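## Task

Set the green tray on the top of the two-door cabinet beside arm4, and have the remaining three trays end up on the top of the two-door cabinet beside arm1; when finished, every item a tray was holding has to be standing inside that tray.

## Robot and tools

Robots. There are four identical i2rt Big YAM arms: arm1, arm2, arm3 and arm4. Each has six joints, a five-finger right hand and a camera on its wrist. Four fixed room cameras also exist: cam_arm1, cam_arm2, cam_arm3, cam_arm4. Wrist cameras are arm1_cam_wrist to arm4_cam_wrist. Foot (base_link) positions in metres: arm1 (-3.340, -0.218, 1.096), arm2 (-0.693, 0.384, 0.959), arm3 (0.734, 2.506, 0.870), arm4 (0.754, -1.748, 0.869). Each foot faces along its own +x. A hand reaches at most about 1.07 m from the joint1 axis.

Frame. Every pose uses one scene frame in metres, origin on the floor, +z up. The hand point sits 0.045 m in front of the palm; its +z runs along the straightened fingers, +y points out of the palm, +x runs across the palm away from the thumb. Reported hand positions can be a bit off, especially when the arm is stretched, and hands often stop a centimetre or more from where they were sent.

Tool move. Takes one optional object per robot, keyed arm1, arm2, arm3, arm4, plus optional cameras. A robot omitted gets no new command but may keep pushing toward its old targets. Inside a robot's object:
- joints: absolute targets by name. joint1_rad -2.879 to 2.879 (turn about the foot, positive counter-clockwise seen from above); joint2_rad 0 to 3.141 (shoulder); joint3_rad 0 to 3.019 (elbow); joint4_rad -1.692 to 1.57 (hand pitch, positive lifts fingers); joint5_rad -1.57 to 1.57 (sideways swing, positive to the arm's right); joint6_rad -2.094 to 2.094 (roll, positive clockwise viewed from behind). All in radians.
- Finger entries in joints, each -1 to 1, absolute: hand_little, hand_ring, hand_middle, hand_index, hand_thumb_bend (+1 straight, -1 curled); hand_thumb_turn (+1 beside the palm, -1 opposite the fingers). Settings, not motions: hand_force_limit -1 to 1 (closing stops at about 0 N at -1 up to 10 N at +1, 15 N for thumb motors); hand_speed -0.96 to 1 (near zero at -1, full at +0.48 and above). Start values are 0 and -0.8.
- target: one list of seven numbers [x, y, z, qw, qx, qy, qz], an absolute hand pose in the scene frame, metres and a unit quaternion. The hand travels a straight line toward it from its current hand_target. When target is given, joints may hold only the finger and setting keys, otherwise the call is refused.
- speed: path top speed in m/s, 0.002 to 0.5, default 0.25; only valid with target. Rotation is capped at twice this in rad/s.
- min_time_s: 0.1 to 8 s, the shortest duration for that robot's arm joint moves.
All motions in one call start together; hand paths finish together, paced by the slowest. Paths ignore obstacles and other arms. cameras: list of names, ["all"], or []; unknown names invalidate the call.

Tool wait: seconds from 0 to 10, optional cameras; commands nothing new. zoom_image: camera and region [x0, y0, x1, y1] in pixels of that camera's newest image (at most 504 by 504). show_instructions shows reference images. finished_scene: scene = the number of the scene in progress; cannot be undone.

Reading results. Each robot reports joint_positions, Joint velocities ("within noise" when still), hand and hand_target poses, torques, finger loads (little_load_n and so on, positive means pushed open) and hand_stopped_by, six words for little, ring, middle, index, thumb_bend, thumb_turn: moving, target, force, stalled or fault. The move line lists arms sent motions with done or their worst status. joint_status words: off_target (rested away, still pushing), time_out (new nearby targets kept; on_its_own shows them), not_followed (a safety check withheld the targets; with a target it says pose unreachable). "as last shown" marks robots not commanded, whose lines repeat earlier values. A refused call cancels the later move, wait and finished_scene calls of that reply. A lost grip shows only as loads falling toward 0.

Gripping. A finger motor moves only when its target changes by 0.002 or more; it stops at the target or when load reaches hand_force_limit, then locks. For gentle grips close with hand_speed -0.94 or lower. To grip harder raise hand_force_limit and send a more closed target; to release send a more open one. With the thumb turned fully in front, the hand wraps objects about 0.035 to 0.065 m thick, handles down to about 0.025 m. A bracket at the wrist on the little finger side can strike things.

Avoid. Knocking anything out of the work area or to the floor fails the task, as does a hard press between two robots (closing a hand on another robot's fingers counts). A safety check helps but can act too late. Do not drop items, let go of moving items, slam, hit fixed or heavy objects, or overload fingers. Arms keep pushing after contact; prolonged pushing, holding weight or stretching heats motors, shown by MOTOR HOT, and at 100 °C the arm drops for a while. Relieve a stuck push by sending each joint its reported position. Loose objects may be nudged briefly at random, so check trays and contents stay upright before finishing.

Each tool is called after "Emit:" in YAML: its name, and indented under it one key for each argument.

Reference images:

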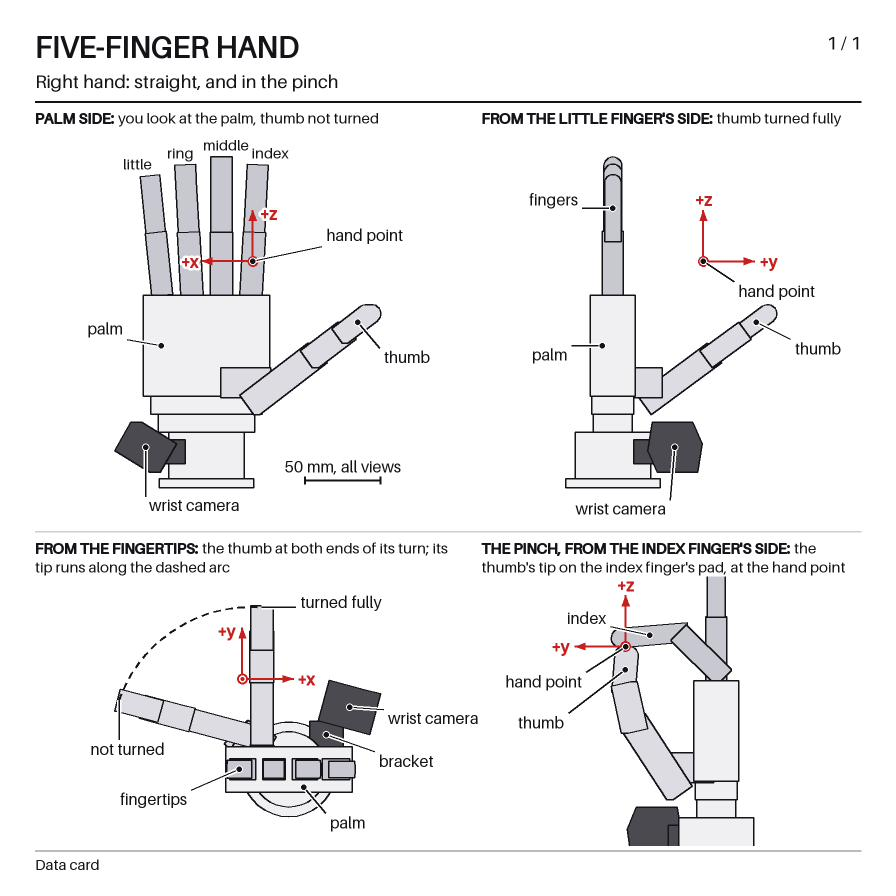

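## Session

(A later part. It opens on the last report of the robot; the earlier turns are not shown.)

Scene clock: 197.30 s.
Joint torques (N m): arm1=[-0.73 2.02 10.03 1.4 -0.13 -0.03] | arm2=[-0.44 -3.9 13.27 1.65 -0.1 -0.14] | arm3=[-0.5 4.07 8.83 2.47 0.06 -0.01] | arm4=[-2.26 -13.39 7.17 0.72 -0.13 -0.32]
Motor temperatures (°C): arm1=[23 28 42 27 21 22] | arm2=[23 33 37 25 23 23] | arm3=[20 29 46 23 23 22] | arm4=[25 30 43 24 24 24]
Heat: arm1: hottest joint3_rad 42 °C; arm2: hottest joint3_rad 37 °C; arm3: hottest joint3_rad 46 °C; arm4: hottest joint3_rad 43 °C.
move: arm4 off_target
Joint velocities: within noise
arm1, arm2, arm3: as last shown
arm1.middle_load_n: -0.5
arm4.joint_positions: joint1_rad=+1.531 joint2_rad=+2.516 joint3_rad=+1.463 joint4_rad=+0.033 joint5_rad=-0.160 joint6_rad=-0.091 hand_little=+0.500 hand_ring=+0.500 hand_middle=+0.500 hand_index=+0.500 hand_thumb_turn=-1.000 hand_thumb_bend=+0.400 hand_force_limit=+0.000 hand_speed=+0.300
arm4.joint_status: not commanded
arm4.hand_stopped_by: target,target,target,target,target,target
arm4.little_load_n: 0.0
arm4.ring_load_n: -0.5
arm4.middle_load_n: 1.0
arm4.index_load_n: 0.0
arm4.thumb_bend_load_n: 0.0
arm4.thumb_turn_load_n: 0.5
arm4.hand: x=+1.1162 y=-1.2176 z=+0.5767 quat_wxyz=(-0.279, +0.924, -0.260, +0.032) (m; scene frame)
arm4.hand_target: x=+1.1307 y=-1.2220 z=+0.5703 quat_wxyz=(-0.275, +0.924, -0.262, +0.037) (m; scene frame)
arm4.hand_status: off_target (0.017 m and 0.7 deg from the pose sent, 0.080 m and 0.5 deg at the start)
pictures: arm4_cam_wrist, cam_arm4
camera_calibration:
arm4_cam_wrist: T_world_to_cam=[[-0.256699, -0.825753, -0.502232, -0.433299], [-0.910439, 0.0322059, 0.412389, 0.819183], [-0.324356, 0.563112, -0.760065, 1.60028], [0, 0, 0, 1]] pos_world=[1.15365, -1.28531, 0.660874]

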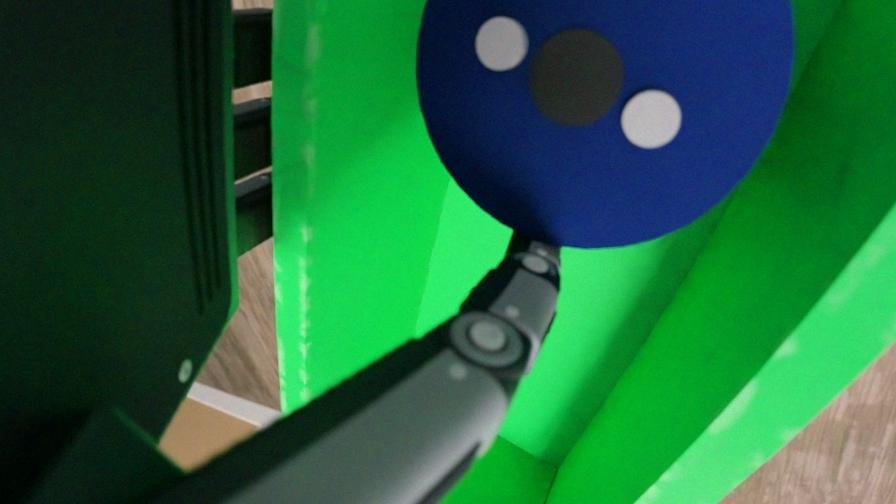

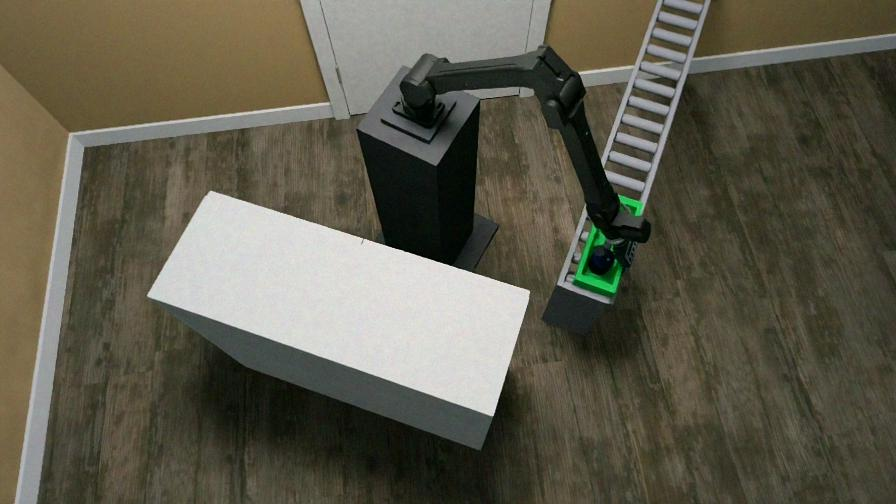

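Emit:
move:
  arm4: {"target": [1.101, -1.204, 0.588, -0.2760, 0.9245, -0.2600, 0.0350], "speed": 0.06}

Emit:
move:
  arm4: {"target": [1.092, -1.225, 0.588, -0.2780, 0.9240, -0.2590, 0.0350], "speed": 0.06}
  cameras: ["arm4_cam_wrist", "cam_arm4"]

Emit:
zoom_image:
  camera: "cam_arm4"
  region: [540, 170, 680, 320]

Scene clock: 202.43 s.
Joint torques (N m): arm1=[-0.5 2.26 9.78 1.35 -0.15 -0.01] | arm2=[-0.44 -3.9 13.29 1.65 -0.1 -0.14] | arm3=[-0.44 4.01 8.84 2.48 0.07 -0.01] | arm4=[0.97 -16.44 4.16 0.83 -0.16 -0.01]
Motor temperatures (°C): arm1=[23 28 42 27 21 22] | arm2=[23 33 38 25 23 23] | arm3=[20 29 46 23 23 22] | arm4=[25 30 43 24 24 24]
Heat: arm1: hottest joint3_rad 42 °C; arm2: hottest joint3_rad 38 °C; arm3: hottest joint3_rad 46 °C; arm4: hottest joint3_rad 43 °C.
move: arm4 off_target
Joint velocities: within noise
arm1, arm3: as last shown
arm1.middle_load_n: 0.0
arm2.joint_positions: joint1_rad=+1.038 joint2_rad=+1.003 joint3_rad=+1.249 joint4_rad=-0.488 joint5_rad=+0.049 joint6_rad=-0.064 hand_little=+0.500 hand_ring=+0.500 hand_middle=+0.500 hand_index=+0.500 hand_thumb_turn=-1.000 hand_thumb_bend=-0.360 hand_force_limit=+1.000 hand_speed=+1.000
arm2.joint_status: not commanded
arm2.hand_stopped_by: target,target,target,target,target,target
arm2.little_load_n: 0.0
arm2.ring_load_n: 0.0
arm2.middle_load_n: 0.0
arm2.index_load_n: 0.0
arm2.thumb_bend_load_n: 0.0
arm2.thumb_turn_load_n: 0.0
arm2.hand: x=-0.9294 y=-0.0525 z=+1.4105 quat_wxyz=(-0.208, +0.198, +0.764, -0.578) (m; scene frame)
arm2.hand_target: x=-0.9250 y=-0.0533 z=+1.4396 quat_wxyz=(-0.213, +0.189, +0.753, -0.594) (m; scene frame)
arm2.hand_status: not commanded
arm3.thumb_turn_load_n: 0.5
arm4.joint_positions: joint1_rad=+1.552 joint2_rad=+2.514 joint3_rad=+1.463 joint4_rad=+0.029 joint5_rad=-0.135 joint6_rad=-0.072 hand_little=+0.500 hand_ring=+0.500 hand_middle=+0.500 hand_index=+0.500 hand_thumb_turn=-1.000 hand_thumb_bend=+0.400 hand_force_limit=+0.000 hand_speed=+0.300
arm4.joint_status: not commanded
arm4.hand_stopped_by: target,target,target,target,target,target
arm4.little_load_n: 0.0
arm4.ring_load_n: 0.0
arm4.middle_load_n: 0.5
arm4.index_load_n: 0.0
arm4.thumb_bend_load_n: 0.0
arm4.thumb_turn_load_n: 0.0
arm4.hand: x=+1.1086 y=-1.2116 z=+0.5770 quat_wxyz=(-0.274, +0.924, -0.262, +0.038) (m; scene frame)
arm4.hand_target: x=+1.1011 y=-1.2040 z=+0.5878 quat_wxyz=(-0.276, +0.925, -0.260, +0.035) (m; scene frame)
arm4.hand_status: off_target (0.015 m and 0.4 deg from the pose sent, 0.023 m and 0.5 deg at the start)
pictures: none

Scene clock: 203.50 s.
Joint torques (N m): arm1=[-0.91 1.73 9.95 1.31 -0.14 -0.06] | arm2=[-0.44 -3.9 13.27 1.63 -0.1 -0.14] | arm3=[-0.5 3.96 8.83 2.47 0.06 -0.01] | arm4=[0.15 -15.85 3.03 1.51 -0.36 -0.11]
Motor temperatures (°C): arm1=[23 28 42 27 21 22] | arm2=[23 33 38 25 23 23] | arm3=[20 29 46 23 23 22] | arm4=[25 30 42 24 24 24]
Heat: arm1: hottest joint3_rad 42 °C; arm2: hottest joint3_rad 38 °C; arm3: hottest joint3_rad 46 °C; arm4: hottest joint3_rad 42 °C.
move: arm4 done
Joint velocities: within noise
arm1.joint_positions: joint1_rad=+0.588 joint2_rad=+0.639 joint3_rad=+1.447 joint4_rad=-1.523 joint5_rad=-0.074 joint6_rad=-1.473 hand_little=+1.000 hand_ring=+1.000 hand_middle=+1.000 hand_index=+1.000 hand_thumb_turn=+1.000 hand_thumb_bend=+1.000 hand_force_limit=+0.000 hand_speed=-0.800
arm1.joint_status: not commanded
arm1.hand_stopped_by: target,target,target,target,target,target
arm1.little_load_n: 0.0
arm1.ring_load_n: 0.0
arm1.middle_load_n: 0.0
arm1.index_load_n: 0.0
arm1.thumb_bend_load_n: 0.0
arm1.thumb_turn_load_n: 0.0
arm1.hand: x=-3.5329 y=-0.2990 z=+1.5769 quat_wxyz=(+0.378, +0.241, -0.877, +0.172) (m; scene frame)
arm1.hand_target: x=-3.5321 y=-0.2984 z=+1.5850 quat_wxyz=(+0.386, +0.241, -0.873, +0.176) (m; scene frame)
arm1.hand_status: not commanded
arm2: as last shown
arm3.joint_positions: joint1_rad=-0.041 joint2_rad=+0.614 joint3_rad=+1.498 joint4_rad=-1.403 joint5_rad=+0.212 joint6_rad=-1.404 hand_little=+1.000 hand_ring=+1.000 hand_middle=+1.000 hand_index=+1.000 hand_thumb_turn=+1.000 hand_thumb_bend=+1.000 hand_force_limit=+0.000 hand_speed=-0.800
arm3.joint_status: not commanded
arm3.hand_stopped_by: target,target,target,target,target,target
arm3.little_load_n: 0.0
arm3.ring_load_n: 0.0
arm3.middle_load_n: 0.0
arm3.index_load_n: -0.5
arm3.thumb_bend_load_n: 0.0
arm3.thumb_turn_load_n: 0.0
arm3.hand: x=+0.9493 y=+2.5208 z=+1.4083 quat_wxyz=(-0.087, +0.856, +0.103, +0.499) (m; scene frame)
arm3.hand_target: x=+0.9480 y=+2.5200 z=+1.4182 quat_wxyz=(-0.091, +0.850, +0.101, +0.509) (m; scene frame)
arm3.hand_status: not commanded
arm4.joint_positions: joint1_rad=+1.552 joint2_rad=+2.482 joint3_rad=+1.393 joint4_rad=+0.070 joint5_rad=-0.137 joint6_rad=-0.072 hand_little=+0.500 hand_ring=+0.500 hand_middle=+0.500 hand_index=+0.500 hand_thumb_turn=-1.000 hand_thumb_bend=+0.400 hand_force_limit=+0.000 hand_speed=+0.300
arm4.joint_status: not commanded
arm4.hand_stopped_by: target,target,target,target,target,target
arm4.little_load_n: 0.0
arm4.ring_load_n: 2.0
arm4.middle_load_n: 0.5
arm4.index_load_n: 0.0
arm4.thumb_bend_load_n: 0.0
arm4.thumb_turn_load_n: 0.0
arm4.hand: x=+1.0973 y=-1.2255 z=+0.5813 quat_wxyz=(-0.276, +0.924, -0.262, +0.037) (m; scene frame)
arm4.hand_target: x=+1.0922 y=-1.2250 z=+0.5879 quat_wxyz=(-0.278, +0.924, -0.259, +0.035) (m; scene frame)
arm4.hand_status: done (0.009 m and 0.5 deg from the pose sent, 0.024 m and 0.6 deg at the start)
pictures: arm4_cam_wrist, cam_arm4
camera_calibration:
arm4_cam_wrist: T_world_to_cam=[[-0.258939, -0.827909, -0.497512, -0.44543], [-0.912922, 0.0415429, 0.406015, 0.81814], [-0.315475, 0.559322, -0.766573, 1.59147], [0, 0, 0, 1]] pos_world=[1.13363, -1.29291, 0.666193]

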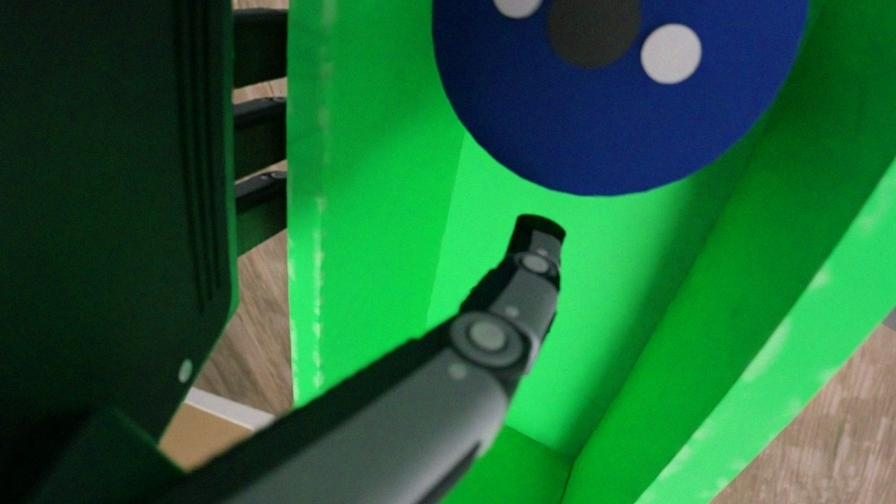

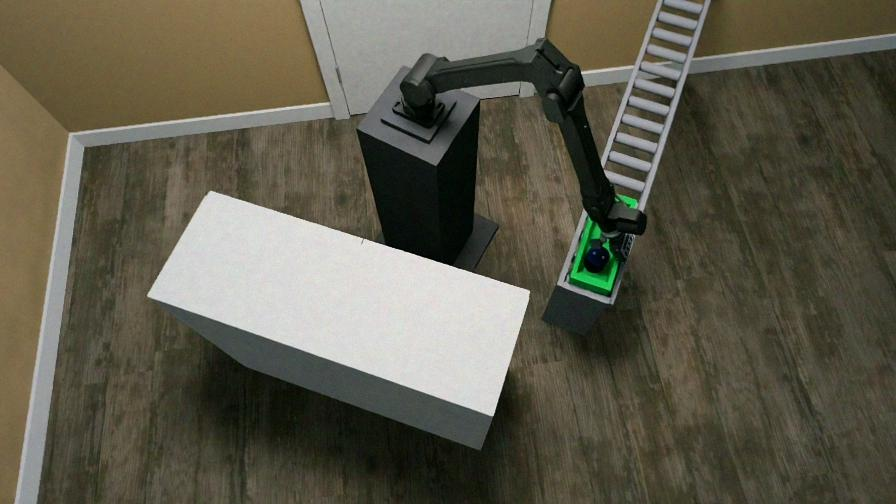

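Scaled by 3.360 from the camera's 896x504 image, which has a finer 1280x720 frame.

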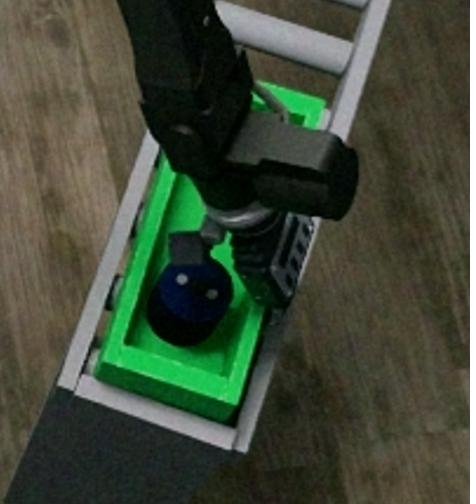

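Emit:
move:
  arm4: {"target": [1.096, -1.224, 0.564, -0.2760, 0.9245, -0.2600, 0.0350], "speed": 0.05}
  cameras: ["arm4_cam_wrist"]

Scene clock: 205.97 s.
Joint torques (N m): arm1=[-0.38 1.96 9.92 1.32 -0.14 -0.07] | arm2=[-0.44 -3.96 13.27 1.63 -0.1 -0.14] | arm3=[-0.44 4.01 8.84 2.47 0.06 -0.01] | arm4=[-0.26 -12.69 6.01 1.43 -0.25 -0.15]
Motor temperatures (°C): arm1=[23 28 42 27 21 22] | arm2=[23 33 38 25 23 23] | arm3=[20 29 46 23 23 22] | arm4=[25 31 42 24 24 24]
Heat: arm1: hottest joint3_rad 42 °C; arm2: hottest joint3_rad 38 °C; arm3: hottest joint3_rad 46 °C; arm4: hottest joint3_rad 42 °C.
move: arm4 off_target
Joint velocities: within noise
arm1, arm2, arm3: as last shown
arm1.index_load_n: 0.5
arm3.middle_load_n: 0.5
arm3.index_load_n: 0.0
arm4.joint_positions: joint1_rad=+1.552 joint2_rad=+2.495 joint3_rad=+1.394 joint4_rad=+0.086 joint5_rad=-0.140 joint6_rad=-0.072 hand_little=+0.500 hand_ring=+0.500 hand_middle=+0.500 hand_index=+0.500 hand_thumb_turn=-1.000 hand_thumb_bend=+0.400 hand_force_limit=+0.000 hand_speed=+0.300
arm4.joint_status: not commanded
arm4.hand_stopped_by: target,target,target,target,target,target
arm4.little_load_n: 0.0
arm4.ring_load_n: 1.0
arm4.middle_load_n: 0.5
arm4.index_load_n: 0.0
arm4.thumb_bend_load_n: 0.0
arm4.thumb_turn_load_n: 0.0
arm4.hand: x=+1.0965 y=-1.2256 z=+0.5755 quat_wxyz=(-0.278, +0.924, -0.261, +0.037) (m; scene frame)
arm4.hand_target: x=+1.0958 y=-1.2244 z=+0.5643 quat_wxyz=(-0.276, +0.925, -0.260, +0.035) (m; scene frame)
arm4.hand_status: off_target (0.012 m and 0.4 deg from the pose sent, 0.017 m and 0.3 deg at the start)
pictures: arm4_cam_wrist
camera_calibration:
arm4_cam_wrist: T_world_to_cam=[[-0.257281, -0.825717, -0.501994, -0.445155], [-0.913256, 0.0379652, 0.405612, 0.816023], [-0.315863, 0.562805, -0.763859, 1.59], [0, 0, 0, 1]] pos_world=[1.13293, -1.29341, 0.660081]

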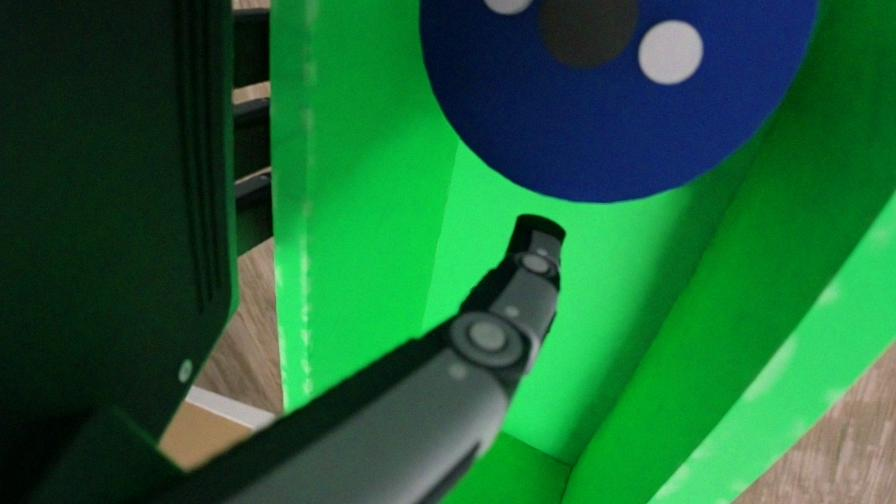

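Emit:
move:
  arm4: {"target": [1.096, -1.2245, 0.556, -0.2760, 0.9245, -0.2600, 0.0350], "speed": 0.05}

Emit:
move:
  arm4: {"joints": {"hand_speed": -0.88, "hand_force_limit": 0.3, "hand_thumb_bend": -0.7}}

Emit:
move:
  arm4: {"joints": {"hand_speed": -0.9, "hand_force_limit": 0.95, "hand_thumb_bend": -0.85}}
  cameras: ["arm4_cam_wrist"]

Scene clock: 208.50 s.
Joint torques (N m): arm1=[-0.79 2.08 9.95 1.36 -0.15 -0.06] | arm2=[-0.44 -3.9 13.27 1.63 -0.1 -0.14] | arm3=[-0.32 4.01 8.83 2.48 0.06 -0.01] | arm4=[-0.26 -12.57 5.9 1.55 -0.26 -0.14]
Motor temperatures (°C): arm1=[23 28 42 27 21 22] | arm2=[23 33 38 25 23 23] | arm3=[20 29 46 23 23 22] | arm4=[25 31 41 24 24 24]
Heat: arm1: hottest joint3_rad 42 °C; arm2: hottest joint3_rad 38 °C; arm3: hottest joint3_rad 46 °C; arm4: hottest joint3_rad 41 °C.
move: arm4 off_target
Joint velocities: within noise
arm1, arm2, arm3: as last shown
arm1.ring_load_n: 0.5
arm1.index_load_n: 0.0
arm2.index_load_n: -0.5
arm3.thumb_turn_load_n: 0.5
arm4.joint_positions: joint1_rad=+1.552 joint2_rad=+2.511 joint3_rad=+1.404 joint4_rad=+0.093 joint5_rad=-0.140 joint6_rad=-0.072 hand_little=+0.500 hand_ring=+0.500 hand_middle=+0.500 hand_index=+0.500 hand_thumb_turn=-1.000 hand_thumb_bend=+0.400 hand_force_limit=+0.000 hand_speed=+0.300
arm4.joint_status: not commanded
arm4.hand_stopped_by: target,target,target,target,target,target
arm4.little_load_n: 0.0
arm4.ring_load_n: 0.0
arm4.middle_load_n: 0.0
arm4.index_load_n: 0.0
arm4.thumb_bend_load_n: 0.0
arm4.thumb_turn_load_n: 0.0
arm4.hand: x=+1.0968 y=-1.2252 z=+0.5686 quat_wxyz=(-0.278, +0.924, -0.261, +0.037) (m; scene frame)
arm4.hand_target: x=+1.0958 y=-1.2249 z=+0.5563 quat_wxyz=(-0.276, +0.925, -0.260, +0.035) (m; scene frame)
arm4.hand_status: off_target (0.013 m and 0.4 deg from the pose sent, 0.020 m and 0.4 deg at the start)
pictures: none

Scene clock: 214.20 s.
Joint torques (N m): arm1=[-1.03 2.08 9.89 1.31 -0.12 -0.05] | arm2=[-0.44 -3.9 13.27 1.65 -0.1 -0.14] | arm3=[-0.44 4.01 8.85 2.45 0.06 -0.01] | arm4=[-0.38 -12.75 5.91 1.54 -0.26 0.02]
Motor temperatures (°C): arm1=[23 28 42 27 21 22] | arm2=[23 33 39 25 23 23] | arm3=[20 29 46 23 23 22] | arm4=[25 31 40 24 24 24]
Heat: arm1: hottest joint3_rad 42 °C; arm2: hottest joint3_rad 39 °C; arm3: hottest joint3_rad 46 °C; arm4: hottest joint3_rad 40 °C.
move: arm4 off_target
Joint velocities: within noise
arm1, arm2, arm3: as last shown
arm1.ring_load_n: 0.0
arm2.index_load_n: 0.0
arm3.middle_load_n: 0.0
arm3.thumb_turn_load_n: 0.0
arm4.joint_positions: joint1_rad=+1.552 joint2_rad=+2.513 joint3_rad=+1.404 joint4_rad=+0.094 joint5_rad=-0.140 joint6_rad=-0.086 hand_little=+0.500 hand_ring=+0.500 hand_middle=+0.501 hand_index=+0.500 hand_thumb_turn=-1.000 hand_thumb_bend=-0.513 hand_force_limit=+0.300 hand_speed=-0.880
arm4.joint_status: hand_thumb_bend off_target (ended at -0.513, target -0.700); the others done
arm4.hand_stopped_by: target,target,target,target,force,target
arm4.little_load_n: 0.5
arm4.ring_load_n: 0.5
arm4.middle_load_n: 4.0
arm4.index_load_n: 0.0
arm4.thumb_bend_load_n: 9.0
arm4.thumb_turn_load_n: 1.0
arm4.hand: x=+1.0970 y=-1.2265 z=+0.5672 quat_wxyz=(-0.278, +0.926, -0.255, +0.038) (m; scene frame)
arm4.hand_target: x=+1.0958 y=-1.2249 z=+0.5563 quat_wxyz=(-0.276, +0.925, -0.260, +0.035) (m; scene frame)
arm4.hand_status: not commanded
pictures: none

Scene clock: 215.03 s.
Joint torques (N m): arm1=[-0.5 1.79 9.91 1.37 -0.15 -0.05] | arm2=[-0.44 -3.9 13.29 1.65 -0.1 -0.14] | arm3=[-0.44 4.01 8.84 2.45 0.06 -0.01] | arm4=[-0.32 -12.51 5.9 1.47 -0.26 0.03]
Motor temperatures (°C): arm1=[23 28 42 27 21 22] | arm2=[23 33 39 25 23 23] | arm3=[20 29 46 23 23 22] | arm4=[25 31 40 24 24 24]
Heat: arm1: hottest joint3_rad 42 °C; arm2: hottest joint3_rad 39 °C; arm3: hottest joint3_rad 46 °C; arm4: hottest joint3_rad 40 °C.
move: arm4 off_target
Joint velocities: arm1=[within noise] | arm2=[within noise] | arm3=[within noise] | arm4=[0.005 -0.005 -0.002 -0.007 0.007 -0.183]
arm1, arm2, arm3: as last shown
arm4.joint_positions: joint1_rad=+1.552 joint2_rad=+2.514 joint3_rad=+1.404 joint4_rad=+0.095 joint5_rad=-0.140 joint6_rad=-0.087 hand_little=+0.500 hand_ring=+0.500 hand_middle=+0.501 hand_index=+0.500 hand_thumb_turn=-1.000 hand_thumb_bend=-0.532 hand_force_limit=+0.950 hand_speed=-0.900
arm4.joint_status: hand_thumb_bend off_target (ended at -0.532, target -0.850); the others done
arm4.hand_stopped_by: target,target,target,target,force,target
arm4.little_load_n: 0.5
arm4.ring_load_n: 0.0
arm4.middle_load_n: 4.5
arm4.index_load_n: 1.0
arm4.thumb_bend_load_n: 14.0
arm4.thumb_turn_load_n: 1.5
arm4.hand: x=+1.0971 y=-1.2263 z=+0.5671 quat_wxyz=(-0.278, +0.926, -0.254, +0.039) (m; scene frame)
arm4.hand_target: x=+1.0959 y=-1.2248 z=+0.5563 quat_wxyz=(-0.276, +0.925, -0.260, +0.035) (m; scene frame)
arm4.hand_status: not commanded
pictures: arm4_cam_wrist
camera_calibration:
arm4_cam_wrist: T_world_to_cam=[[-0.243184, -0.830446, -0.501219, -0.471472], [-0.916637, 0.0277534, 0.398756, 0.815107], [-0.317235, 0.556407, -0.767967, 1.58005], [0, 0, 0, 1]] pos_world=[1.13375, -1.29331, 0.652089]

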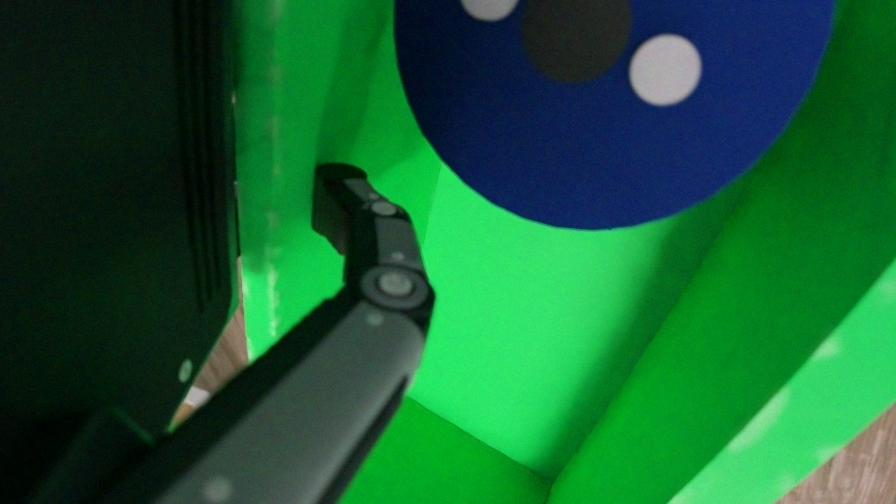

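Emit:
move:
  arm4: {"target": [1.096, -1.219, 0.602, -0.2770, 0.9245, -0.2590, 0.0350], "speed": 0.08}

Emit:
move:
  arm4: {"joints": {"hand_force_limit": 1.0, "hand_thumb_bend": -0.9}}
  cameras: ["arm4_cam_wrist", "cam_arm4"]

Scene clock: 217.40 s.
Joint torques (N m): arm1=[-0.32 1.85 9.87 1.31 -0.14 -0.03] | arm2=[-0.44 -3.9 13.29 1.63 -0.1 -0.14] | arm3=[-0.38 4.07 8.84 2.47 0.06 -0.01] | arm4=[0.03 -17.79 3.66 0.59 -0.31 0.04]
Motor temperatures (°C): arm1=[23 28 42 27 21 22] | arm2=[23 33 39 25 23 23] | arm3=[20 29 46 23 23 22] | arm4=[25 31 40 24 24 24]
Heat: arm1: hottest joint3_rad 42 °C; arm2: hottest joint3_rad 39 °C; arm3: hottest joint3_rad 46 °C; arm4: hottest joint3_rad 40 °C.
move: arm4 off_target
Joint velocities: within noise
arm1, arm2, arm3: as last shown
arm4.joint_positions: joint1_rad=+1.552 joint2_rad=+2.492 joint3_rad=+1.397 joint4_rad=+0.053 joint5_rad=-0.138 joint6_rad=-0.086 hand_little=+0.500 hand_ring=+0.500 hand_middle=+0.501 hand_index=+0.500 hand_thumb_turn=-1.000 hand_thumb_bend=-0.532 hand_force_limit=+0.950 hand_speed=-0.900
arm4.joint_status: not commanded
arm4.hand_stopped_by: target,target,target,target,force,target
arm4.little_load_n: 0.0
arm4.ring_load_n: 0.5
arm4.middle_load_n: 6.0
arm4.index_load_n: 2.5
arm4.thumb_bend_load_n: 13.0
arm4.thumb_turn_load_n: 1.0
arm4.hand: x=+1.0939 y=-1.2310 z=+0.5746 quat_wxyz=(-0.265, +0.929, -0.257, +0.034) (m; scene frame)
arm4.hand_target: x=+1.0961 y=-1.2189 z=+0.6011 quat_wxyz=(-0.277, +0.925, -0.259, +0.035) (m; scene frame)
arm4.hand_status: off_target (0.030 m and 1.4 deg from the pose sent, 0.036 m and 0.7 deg at the start)
pictures: none

Scene clock: 217.87 s.
Joint torques (N m): arm1=[-0.73 2.02 9.98 1.51 -0.12 -0.05] | arm2=[-0.44 -3.96 13.27 1.63 -0.1 -0.14] | arm3=[-0.38 4.07 8.85 2.47 0.06 -0.01] | arm4=[0.21 -17.9 3.69 0.58 -0.31 0.06]
Motor temperatures (°C): arm1=[23 28 42 27 21 22] | arm2=[23 33 39 25 23 23] | arm3=[20 29 46 23 23 22] | arm4=[25 31 40 24 24 24]
Heat: arm1: hottest joint3_rad 42 °C; arm2: hottest joint3_rad 39 °C; arm3: hottest joint3_rad 46 °C; arm4: hottest joint3_rad 40 °C.
move: arm4 off_target
Joint velocities: within noise
arm1, arm2, arm3: as last shown
arm4.joint_positions: joint1_rad=+1.552 joint2_rad=+2.492 joint3_rad=+1.397 joint4_rad=+0.053 joint5_rad=-0.138 joint6_rad=-0.086 hand_little=+0.500 hand_ring=+0.500 hand_middle=+0.501 hand_index=+0.500 hand_thumb_turn=-1.000 hand_thumb_bend=-0.534 hand_force_limit=+1.000 hand_speed=-0.900
arm4.joint_status: hand_thumb_bend off_target (ended at -0.534, target -0.900); the others done
arm4.hand_stopped_by: target,target,target,target,force,target
arm4.little_load_n: 0.0
arm4.ring_load_n: 0.5
arm4.middle_load_n: 6.0
arm4.index_load_n: 2.5
arm4.thumb_bend_load_n: 13.5
arm4.thumb_turn_load_n: 1.0
arm4.hand: x=+1.0939 y=-1.2310 z=+0.5746 quat_wxyz=(-0.265, +0.929, -0.257, +0.034) (m; scene frame)
arm4.hand_target: x=+1.0961 y=-1.2189 z=+0.6010 quat_wxyz=(-0.277, +0.925, -0.259, +0.035) (m; scene frame)
arm4.hand_status: not commanded
pictures: arm4_cam_wrist, cam_arm4
camera_calibration:
arm4_cam_wrist: T_world_to_cam=[[-0.252575, -0.841045, -0.478382, -0.488305], [-0.910171, 0.0387549, 0.412415, 0.807916], [-0.32832, 0.539576, -0.775283, 1.58307], [0, 0, 0, 1]] pos_world=[1.13176, -1.29618, 0.660536]

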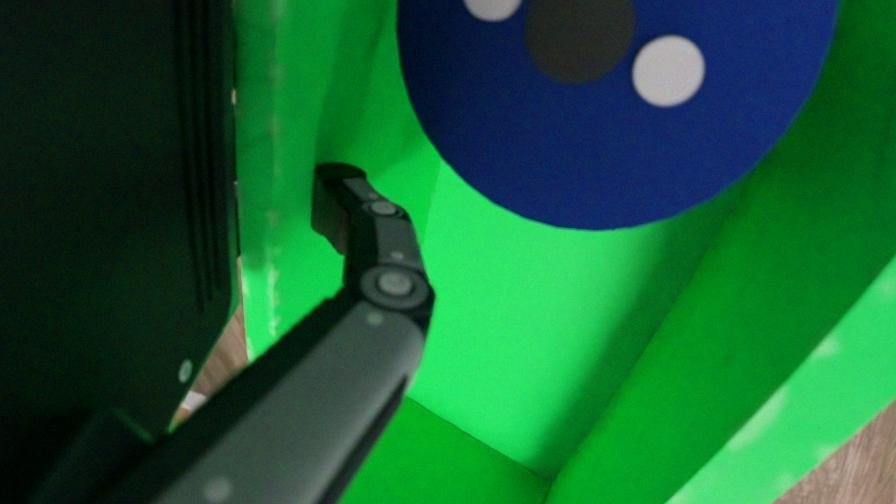

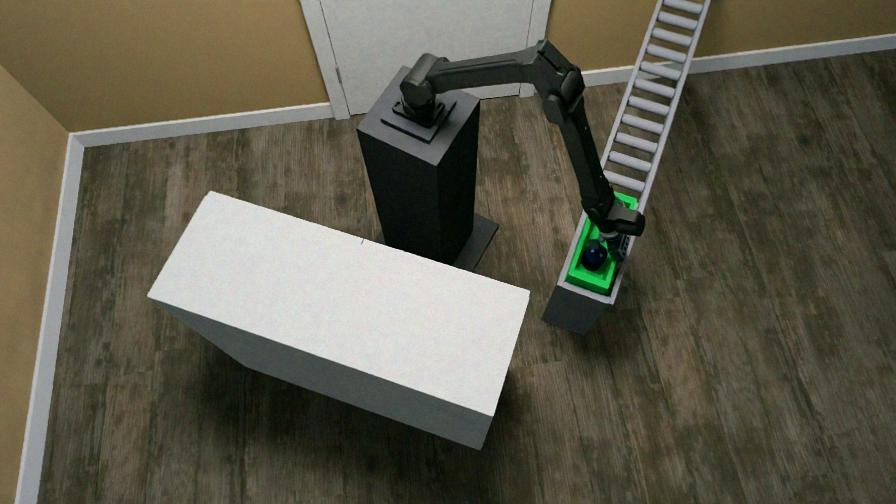

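Emit:
move:
  arm4: {"target": [1.100, -1.209, 0.645, -0.2860, 0.9225, -0.2540, 0.0375], "speed": 0.08}
  cameras: ["arm4_cam_wrist", "cam_arm4"]

Emit:
zoom_image:
  camera: "cam_arm4"
  region: [540, 170, 680, 320]

Scene clock: 220.43 s.
Joint torques (N m): arm1=[-0.79 1.96 9.95 1.24 -0.14 -0.05] | arm2=[-0.44 -3.9 13.27 1.63 -0.1 -0.14] | arm3=[-0.38 4.01 8.84 2.48 0.06 -0.01] | arm4=[0.5 -18.02 4.72 1.11 -0.38 0]
Motor temperatures (°C): arm1=[23 28 42 27 21 22] | arm2=[23 33 39 25 23 23] | arm3=[20 29 46 23 23 22] | arm4=[25 32 39 24 24 24]
Heat: arm1: hottest joint3_rad 42 °C; arm2: hottest joint3_rad 39 °C; arm3: hottest joint3_rad 46 °C; arm4: hottest joint3_rad 39 °C.
move: arm4 off_target
Joint velocities: within noise
arm1, arm3: as last shown
arm2.joint_positions: joint1_rad=+1.038 joint2_rad=+1.003 joint3_rad=+1.249 joint4_rad=-0.488 joint5_rad=+0.049 joint6_rad=-0.064 hand_little=+0.500 hand_ring=+0.500 hand_middle=+0.500 hand_index=+0.500 hand_thumb_turn=-1.000 hand_thumb_bend=-0.360 hand_force_limit=+1.000 hand_speed=+1.000
arm2.joint_status: not commanded
arm2.hand_stopped_by: target,target,target,target,target,target
arm2.little_load_n: 0.0
arm2.ring_load_n: 0.0
arm2.middle_load_n: 0.0
arm2.index_load_n: 0.0
arm2.thumb_bend_load_n: 0.0
arm2.thumb_turn_load_n: 0.0
arm2.hand: x=-0.9294 y=-0.0525 z=+1.4105 quat_wxyz=(-0.208, +0.198, +0.764, -0.578) (m; scene frame)
arm2.hand_target: x=-0.9250 y=-0.0533 z=+1.4396 quat_wxyz=(-0.213, +0.189, +0.753, -0.594) (m; scene frame)
arm2.hand_status: not commanded
arm4.joint_positions: joint1_rad=+1.552 joint2_rad=+2.411 joint3_rad=+1.374 joint4_rad=-0.008 joint5_rad=-0.138 joint6_rad=-0.086 hand_little=+0.500 hand_ring=+0.500 hand_middle=+0.501 hand_index=+0.500 hand_thumb_turn=-1.000 hand_thumb_bend=-0.534 hand_force_limit=+1.000 hand_speed=-0.900
arm4.joint_status: not commanded
arm4.hand_stopped_by: target,target,target,target,force,target
arm4.little_load_n: 0.0
arm4.ring_load_n: 0.0
arm4.middle_load_n: 5.0
arm4.index_load_n: 2.0
arm4.thumb_bend_load_n: 13.5
arm4.thumb_turn_load_n: 1.0
arm4.hand: x=+1.0959 y=-1.2283 z=+0.6122 quat_wxyz=(-0.264, +0.929, -0.257, +0.034) (m; scene frame)
arm4.hand_target: x=+1.0999 y=-1.2092 z=+0.6442 quat_wxyz=(-0.286, +0.923, -0.254, +0.037) (m; scene frame)
arm4.hand_status: off_target (0.038 m and 2.7 deg from the pose sent, 0.074 m and 2.5 deg at the start)
pictures: arm4_cam_wrist, cam_arm4
camera_calibration:
arm4_cam_wrist: T_world_to_cam=[[-0.254224, -0.842128, -0.475595, -0.468774], [-0.909154, 0.0403691, 0.414498, 0.793646], [-0.329861, 0.537765, -0.775887, 1.61126], [0, 0, 0, 1]] pos_world=[1.13386, -1.29328, 0.698242]

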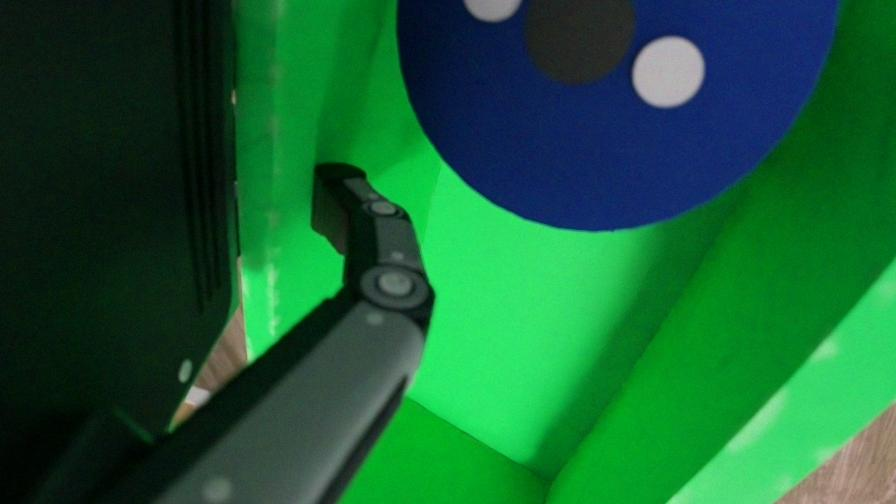

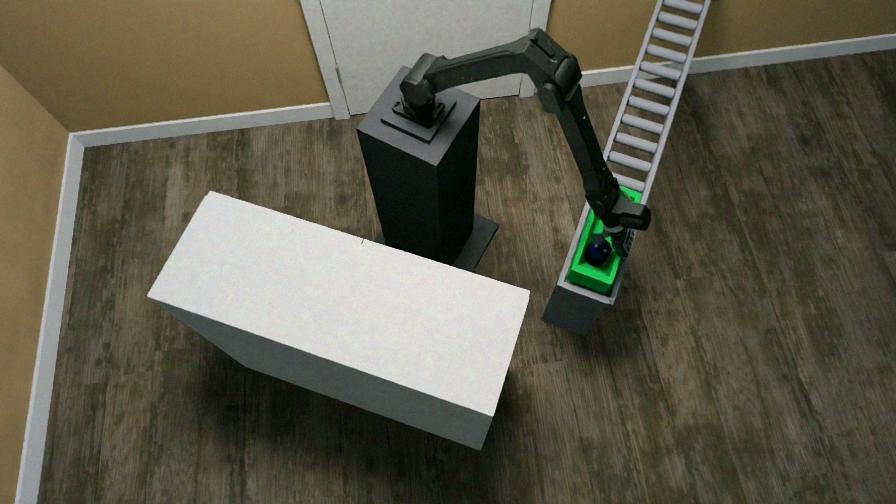

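Scaled by 3.360 from the camera's 896x504 image, which has a finer 1280x720 frame.

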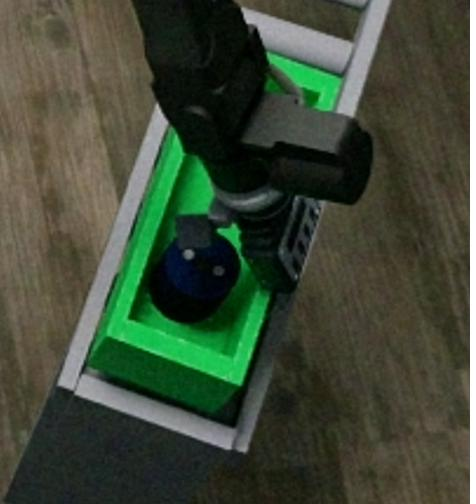

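Emit:
move:
  arm4: {"target": [1.092, -1.200, 0.76, -0.2900, 0.9225, -0.2500, 0.0450], "speed": 0.12}

Emit:
move:
  arm4: {"target": [1.066, -1.212, 0.985, -0.284, 0.926, -0.238, 0.073], "speed": 0.18}
  cameras: ["arm4_cam_wrist", "cam_arm4"]

Scene clock: 224.17 s.
Joint torques (N m): arm1=[-0.5 1.9 9.89 1.42 -0.14 -0.04] | arm2=[-0.38 -3.96 13.27 1.63 -0.1 -0.14] | arm3=[-0.44 4.07 8.83 2.47 0.07 -0.01] | arm4=[1.03 -17.26 6.13 1.1 -0.2 0.02]
Motor temperatures (°C): arm1=[23 28 42 27 21 22] | arm2=[23 32 40 25 23 23] | arm3=[20 29 46 23 23 22] | arm4=[25 33 39 24 24 24]
Heat: arm1: hottest joint3_rad 42 °C; arm2: hottest joint3_rad 40 °C; arm3: hottest joint3_rad 46 °C; arm4: hottest joint3_rad 39 °C.
move: arm4 off_target
Joint velocities: within noise
arm1.joint_positions: joint1_rad=+0.588 joint2_rad=+0.639 joint3_rad=+1.447 joint4_rad=-1.523 joint5_rad=-0.074 joint6_rad=-1.473 hand_little=+1.000 hand_ring=+1.000 hand_middle=+1.000 hand_index=+1.000 hand_thumb_turn=+1.000 hand_thumb_bend=+1.000 hand_force_limit=+0.000 hand_speed=-0.800
arm1.joint_status: not commanded
arm1.hand_stopped_by: target,target,target,target,target,target
arm1.little_load_n: 0.0
arm1.ring_load_n: 0.0
arm1.middle_load_n: 0.0
arm1.index_load_n: 0.0
arm1.thumb_bend_load_n: 0.0
arm1.thumb_turn_load_n: 0.0
arm1.hand: x=-3.5329 y=-0.2990 z=+1.5769 quat_wxyz=(+0.378, +0.241, -0.877, +0.172) (m; scene frame)
arm1.hand_target: x=-3.5321 y=-0.2984 z=+1.5850 quat_wxyz=(+0.386, +0.241, -0.873, +0.176) (m; scene frame)
arm1.hand_status: not commanded
arm2: as last shown
arm3.joint_positions: joint1_rad=-0.041 joint2_rad=+0.614 joint3_rad=+1.498 joint4_rad=-1.403 joint5_rad=+0.212 joint6_rad=-1.404 hand_little=+1.000 hand_ring=+1.000 hand_middle=+1.000 hand_index=+1.000 hand_thumb_turn=+1.000 hand_thumb_bend=+1.000 hand_force_limit=+0.000 hand_speed=-0.800
arm3.joint_status: not commanded
arm3.hand_stopped_by: target,target,target,target,target,target
arm3.little_load_n: 0.0
arm3.ring_load_n: 0.0
arm3.middle_load_n: 0.0
arm3.index_load_n: 0.0
arm3.thumb_bend_load_n: -0.5
arm3.thumb_turn_load_n: -0.5
arm3.hand: x=+0.9493 y=+2.5208 z=+1.4083 quat_wxyz=(-0.087, +0.856, +0.103, +0.499) (m; scene frame)
arm3.hand_target: x=+0.9480 y=+2.5200 z=+1.4182 quat_wxyz=(-0.091, +0.850, +0.101, +0.509) (m; scene frame)
arm3.hand_status: not commanded
arm4.joint_positions: joint1_rad=+1.570 joint2_rad=+2.176 joint3_rad=+1.334 joint4_rad=-0.190 joint5_rad=-0.120 joint6_rad=-0.076 hand_little=+0.500 hand_ring=+0.500 hand_middle=+0.501 hand_index=+0.500 hand_thumb_turn=-1.000 hand_thumb_bend=-0.534 hand_force_limit=+1.000 hand_speed=-0.900
arm4.joint_status: not commanded
arm4.hand_stopped_by: target,target,target,target,force,target
arm4.little_load_n: 0.0
arm4.ring_load_n: 0.0
arm4.middle_load_n: 4.5
arm4.index_load_n: 2.0
arm4.thumb_bend_load_n: 13.5
arm4.thumb_turn_load_n: 1.5
arm4.hand: x=+1.0932 y=-1.2167 z=+0.7275 quat_wxyz=(-0.268, +0.928, -0.254, +0.040) (m; scene frame)
arm4.hand_target: x=+1.0918 y=-1.2003 z=+0.7591 quat_wxyz=(-0.290, +0.923, -0.250, +0.045) (m; scene frame)
arm4.hand_status: off_target (0.037 m and 2.7 deg from the pose sent, 0.151 m and 3.5 deg at the start)
pictures: none

Scene clock: 226.37 s.
Joint torques (N m): arm1=[-0.62 2.2 9.88 1.4 -0.14 -0.03] | arm2=[-0.44 -3.96 13.29 1.63 -0.1 -0.15] | arm3=[-0.44 3.96 8.84 2.47 0.06 -0.01] | arm4=[0.91 -14.39 14.23 0.92 -0.08 -0.01]
Motor temperatures (°C): arm1=[23 28 42 27 21 22] | arm2=[23 32 40 25 23 23] | arm3=[20 29 46 23 23 22] | arm4=[25 33 40 24 24 24]
Heat: arm1: hottest joint3_rad 42 °C; arm2: hottest joint3_rad 40 °C; arm3: hottest joint3_rad 46 °C; arm4: hottest joint3_rad 40 °C.
move: arm4 off_target
Joint velocities: within noise
arm1, arm2, arm3: as last shown
arm2.little_load_n: 0.5
arm3.thumb_bend_load_n: 0.0
arm3.thumb_turn_load_n: 0.0
arm4.joint_positions: joint1_rad=+1.615 joint2_rad=+1.782 joint3_rad=+1.350 joint4_rad=-0.654 joint5_rad=-0.051 joint6_rad=-0.076 hand_little=+0.500 hand_ring=+0.500 hand_middle=+0.501 hand_index=+0.500 hand_thumb_turn=-1.000 hand_thumb_bend=-0.534 hand_force_limit=+1.000 hand_speed=-0.900
arm4.joint_status: not commanded
arm4.hand_stopped_by: target,target,target,target,force,target
arm4.little_load_n: 0.0
arm4.ring_load_n: 0.0
arm4.middle_load_n: 5.0
arm4.index_load_n: 2.0
arm4.thumb_bend_load_n: 13.5
arm4.thumb_turn_load_n: 1.5
arm4.hand: x=+1.0542 y=-1.2469 z=+0.9293 quat_wxyz=(-0.233, +0.939, -0.246, +0.057) (m; scene frame)
arm4.hand_target: x=+1.0635 y=-1.2155 z=+0.9859 quat_wxyz=(-0.285, +0.926, -0.238, +0.072) (m; scene frame)
arm4.hand_status: off_target (0.067 m and 6.3 deg from the pose sent, 0.259 m and 4.6 deg at the start; pose on its path clipped on 1 of 66 steps)
pictures: arm4_cam_wrist, cam_arm4
camera_calibration:
arm4_cam_wrist: T_world_to_cam=[[-0.228077, -0.878975, -0.418789, -0.470507], [-0.923154, 0.0585124, 0.37995, 0.694619], [-0.309462, 0.473265, -0.824775, 1.79706], [0, 0, 0, 1]] pos_world=[1.09005, -1.3047, 1.02121]

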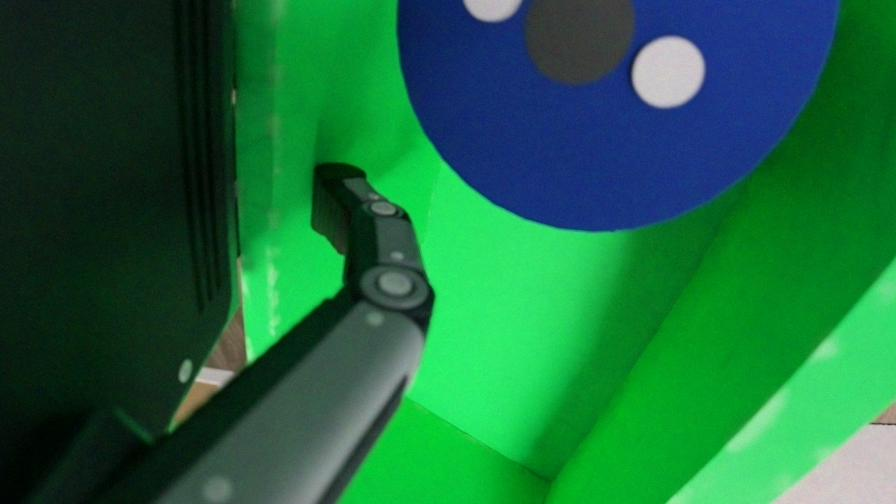

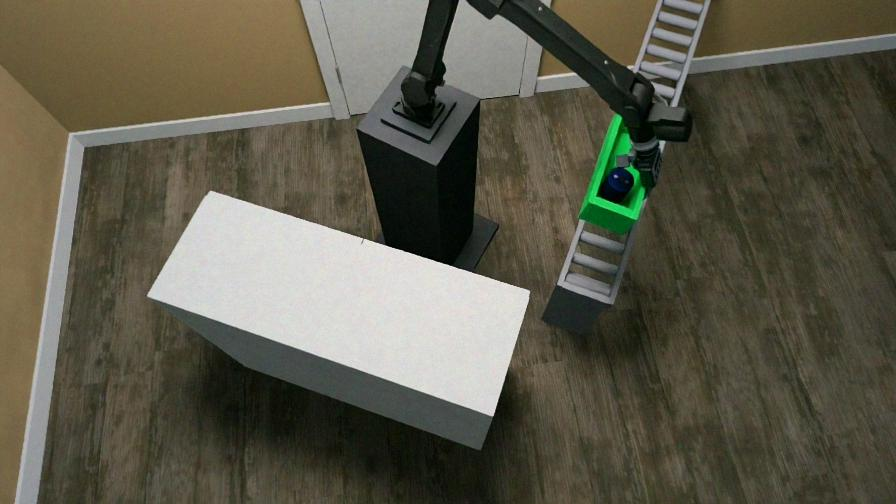

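Emit:
move:
  arm4: {"joints": {"joint1_rad": 0.089}, "min_time_s": 5}
  cameras: ["cam_arm4"]

Scene clock: 234.20 s.
Joint torques (N m): arm1=[-0.79 1.9 9.94 1.35 -0.17 -0.05] | arm2=[-0.44 -3.96 13.27 1.63 -0.1 -0.14] | arm3=[-0.38 4.01 8.84 2.47 0.06 -0.01] | arm4=[-0.73 -14.15 14.23 0.92 -0.21 -0.04]
Motor temperatures (°C): arm1=[23 28 42 27 21 22] | arm2=[23 32 40 25 23 23] | arm3=[20 29 46 23 23 22] | arm4=[25 33 44 24 24 24]
Heat: arm1: hottest joint3_rad 42 °C; arm2: hottest joint3_rad 40 °C; arm3: hottest joint3_rad 46 °C; arm4: hottest joint3_rad 44 °C.
move: arm4 done
Joint velocities: within noise
arm1, arm2, arm3: as last shown
arm1.little_load_n: -0.5
arm2.little_load_n: 0.0
arm4.joint_positions: joint1_rad=+0.091 joint2_rad=+1.782 joint3_rad=+1.350 joint4_rad=-0.654 joint5_rad=-0.048 joint6_rad=-0.075 hand_little=+0.500 hand_ring=+0.500 hand_middle=+0.501 hand_index=+0.500 hand_thumb_turn=-1.000 hand_thumb_bend=-0.534 hand_force_limit=+1.000 hand_speed=-0.900
arm4.joint_status: all done
arm4.hand_stopped_by: target,target,target,target,force,target
arm4.little_load_n: 0.0
arm4.ring_load_n: 0.0
arm4.middle_load_n: 5.0
arm4.index_load_n: 2.0
arm4.thumb_bend_load_n: 13.5
arm4.thumb_turn_load_n: 1.5
arm4.hand: x=+1.2685 y=-2.0252 z=+0.9317 quat_wxyz=(-0.129, +0.509, -0.826, +0.205) (m; scene frame)
arm4.hand_target: x=+1.2950 y=-2.0422 z=+0.9885 quat_wxyz=(-0.155, +0.498, -0.815, +0.252) (m; scene frame)
arm4.hand_status: not commanded
pictures: cam_arm4

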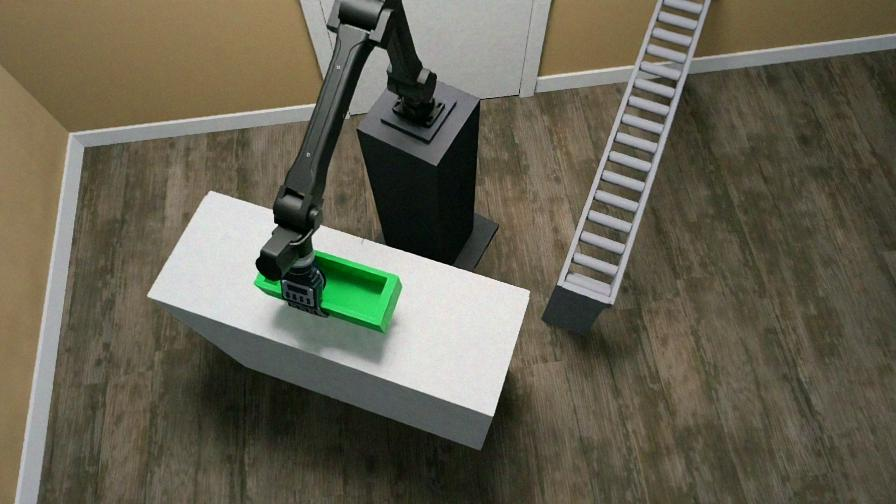

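Emit:
move:
  arm4: {"target": [1.270, -1.992, 0.885, -0.163, 0.497, -0.811, 0.265], "speed": 0.13}
  cameras: ["cam_arm4"]

Scene clock: 244.00 s.
Joint torques (N m): arm1=[-0.79 1.85 9.84 1.28 -0.14 -0.04] | arm2=[-0.44 -3.9 13.27 1.63 -0.1 -0.14] | arm3=[-0.44 4.01 8.84 2.48 0.06 -0.01] | arm4=[0.79 -12.81 7.39 2.55 -0.06 -0.01]
Motor temperatures (°C): arm1=[23 28 42 27 21 22] | arm2=[23 32 41 25 23 23] | arm3=[20 29 46 23 23 22] | arm4=[25 34 46 24 24 24]
Heat: arm1: hottest joint3_rad 42 °C; arm2: hottest joint3_rad 41 °C; arm3: hottest joint3_rad 46 °C; arm4: hottest joint3_rad 46 °C.
move: arm4 off_target
Joint velocities: within noise
arm1, arm2, arm3: as last shown
arm1.little_load_n: 0.0
arm4.joint_positions: joint1_rad=+0.133 joint2_rad=+1.772 joint3_rad=+1.104 joint4_rad=-0.338 joint5_rad=-0.021 joint6_rad=-0.031 hand_little=+0.500 hand_ring=+0.500 hand_middle=+0.501 hand_index=+0.500 hand_thumb_turn=-1.000 hand_thumb_bend=-0.534 hand_force_limit=+1.000 hand_speed=-0.900
arm4.joint_status: not commanded
arm4.hand_stopped_by: target,target,target,target,force,target
arm4.little_load_n: 0.0
arm4.ring_load_n: 0.0
arm4.middle_load_n: 4.5
arm4.index_load_n: 2.0
arm4.thumb_bend_load_n: 13.5
arm4.thumb_turn_load_n: 1.5
arm4.hand: x=+1.2539 y=-1.9920 z=+0.8623 quat_wxyz=(-0.145, +0.500, -0.819, +0.239) (m; scene frame)
arm4.hand_target: x=+1.2695 y=-1.9916 z=+0.8851 quat_wxyz=(-0.163, +0.497, -0.810, +0.264) (m; scene frame)
arm4.hand_status: off_target (0.028 m and 3.8 deg from the pose sent, 0.057 m and 8.2 deg at the start)
pictures: cam_arm4

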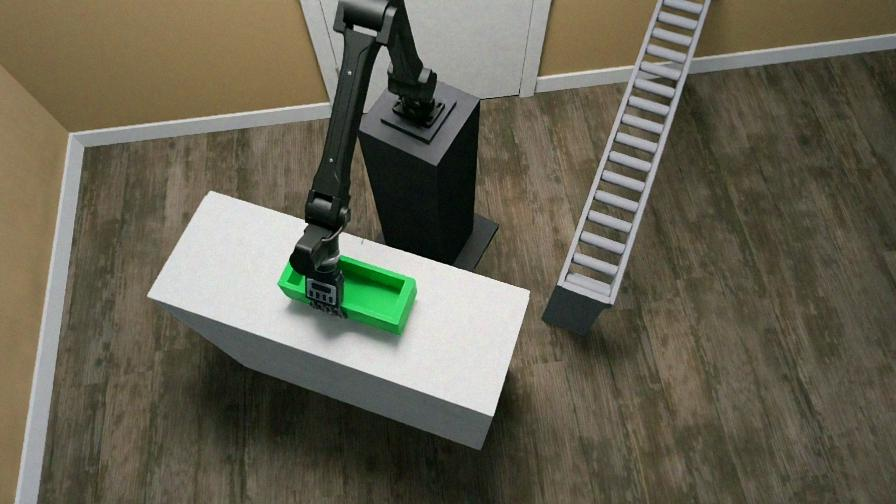

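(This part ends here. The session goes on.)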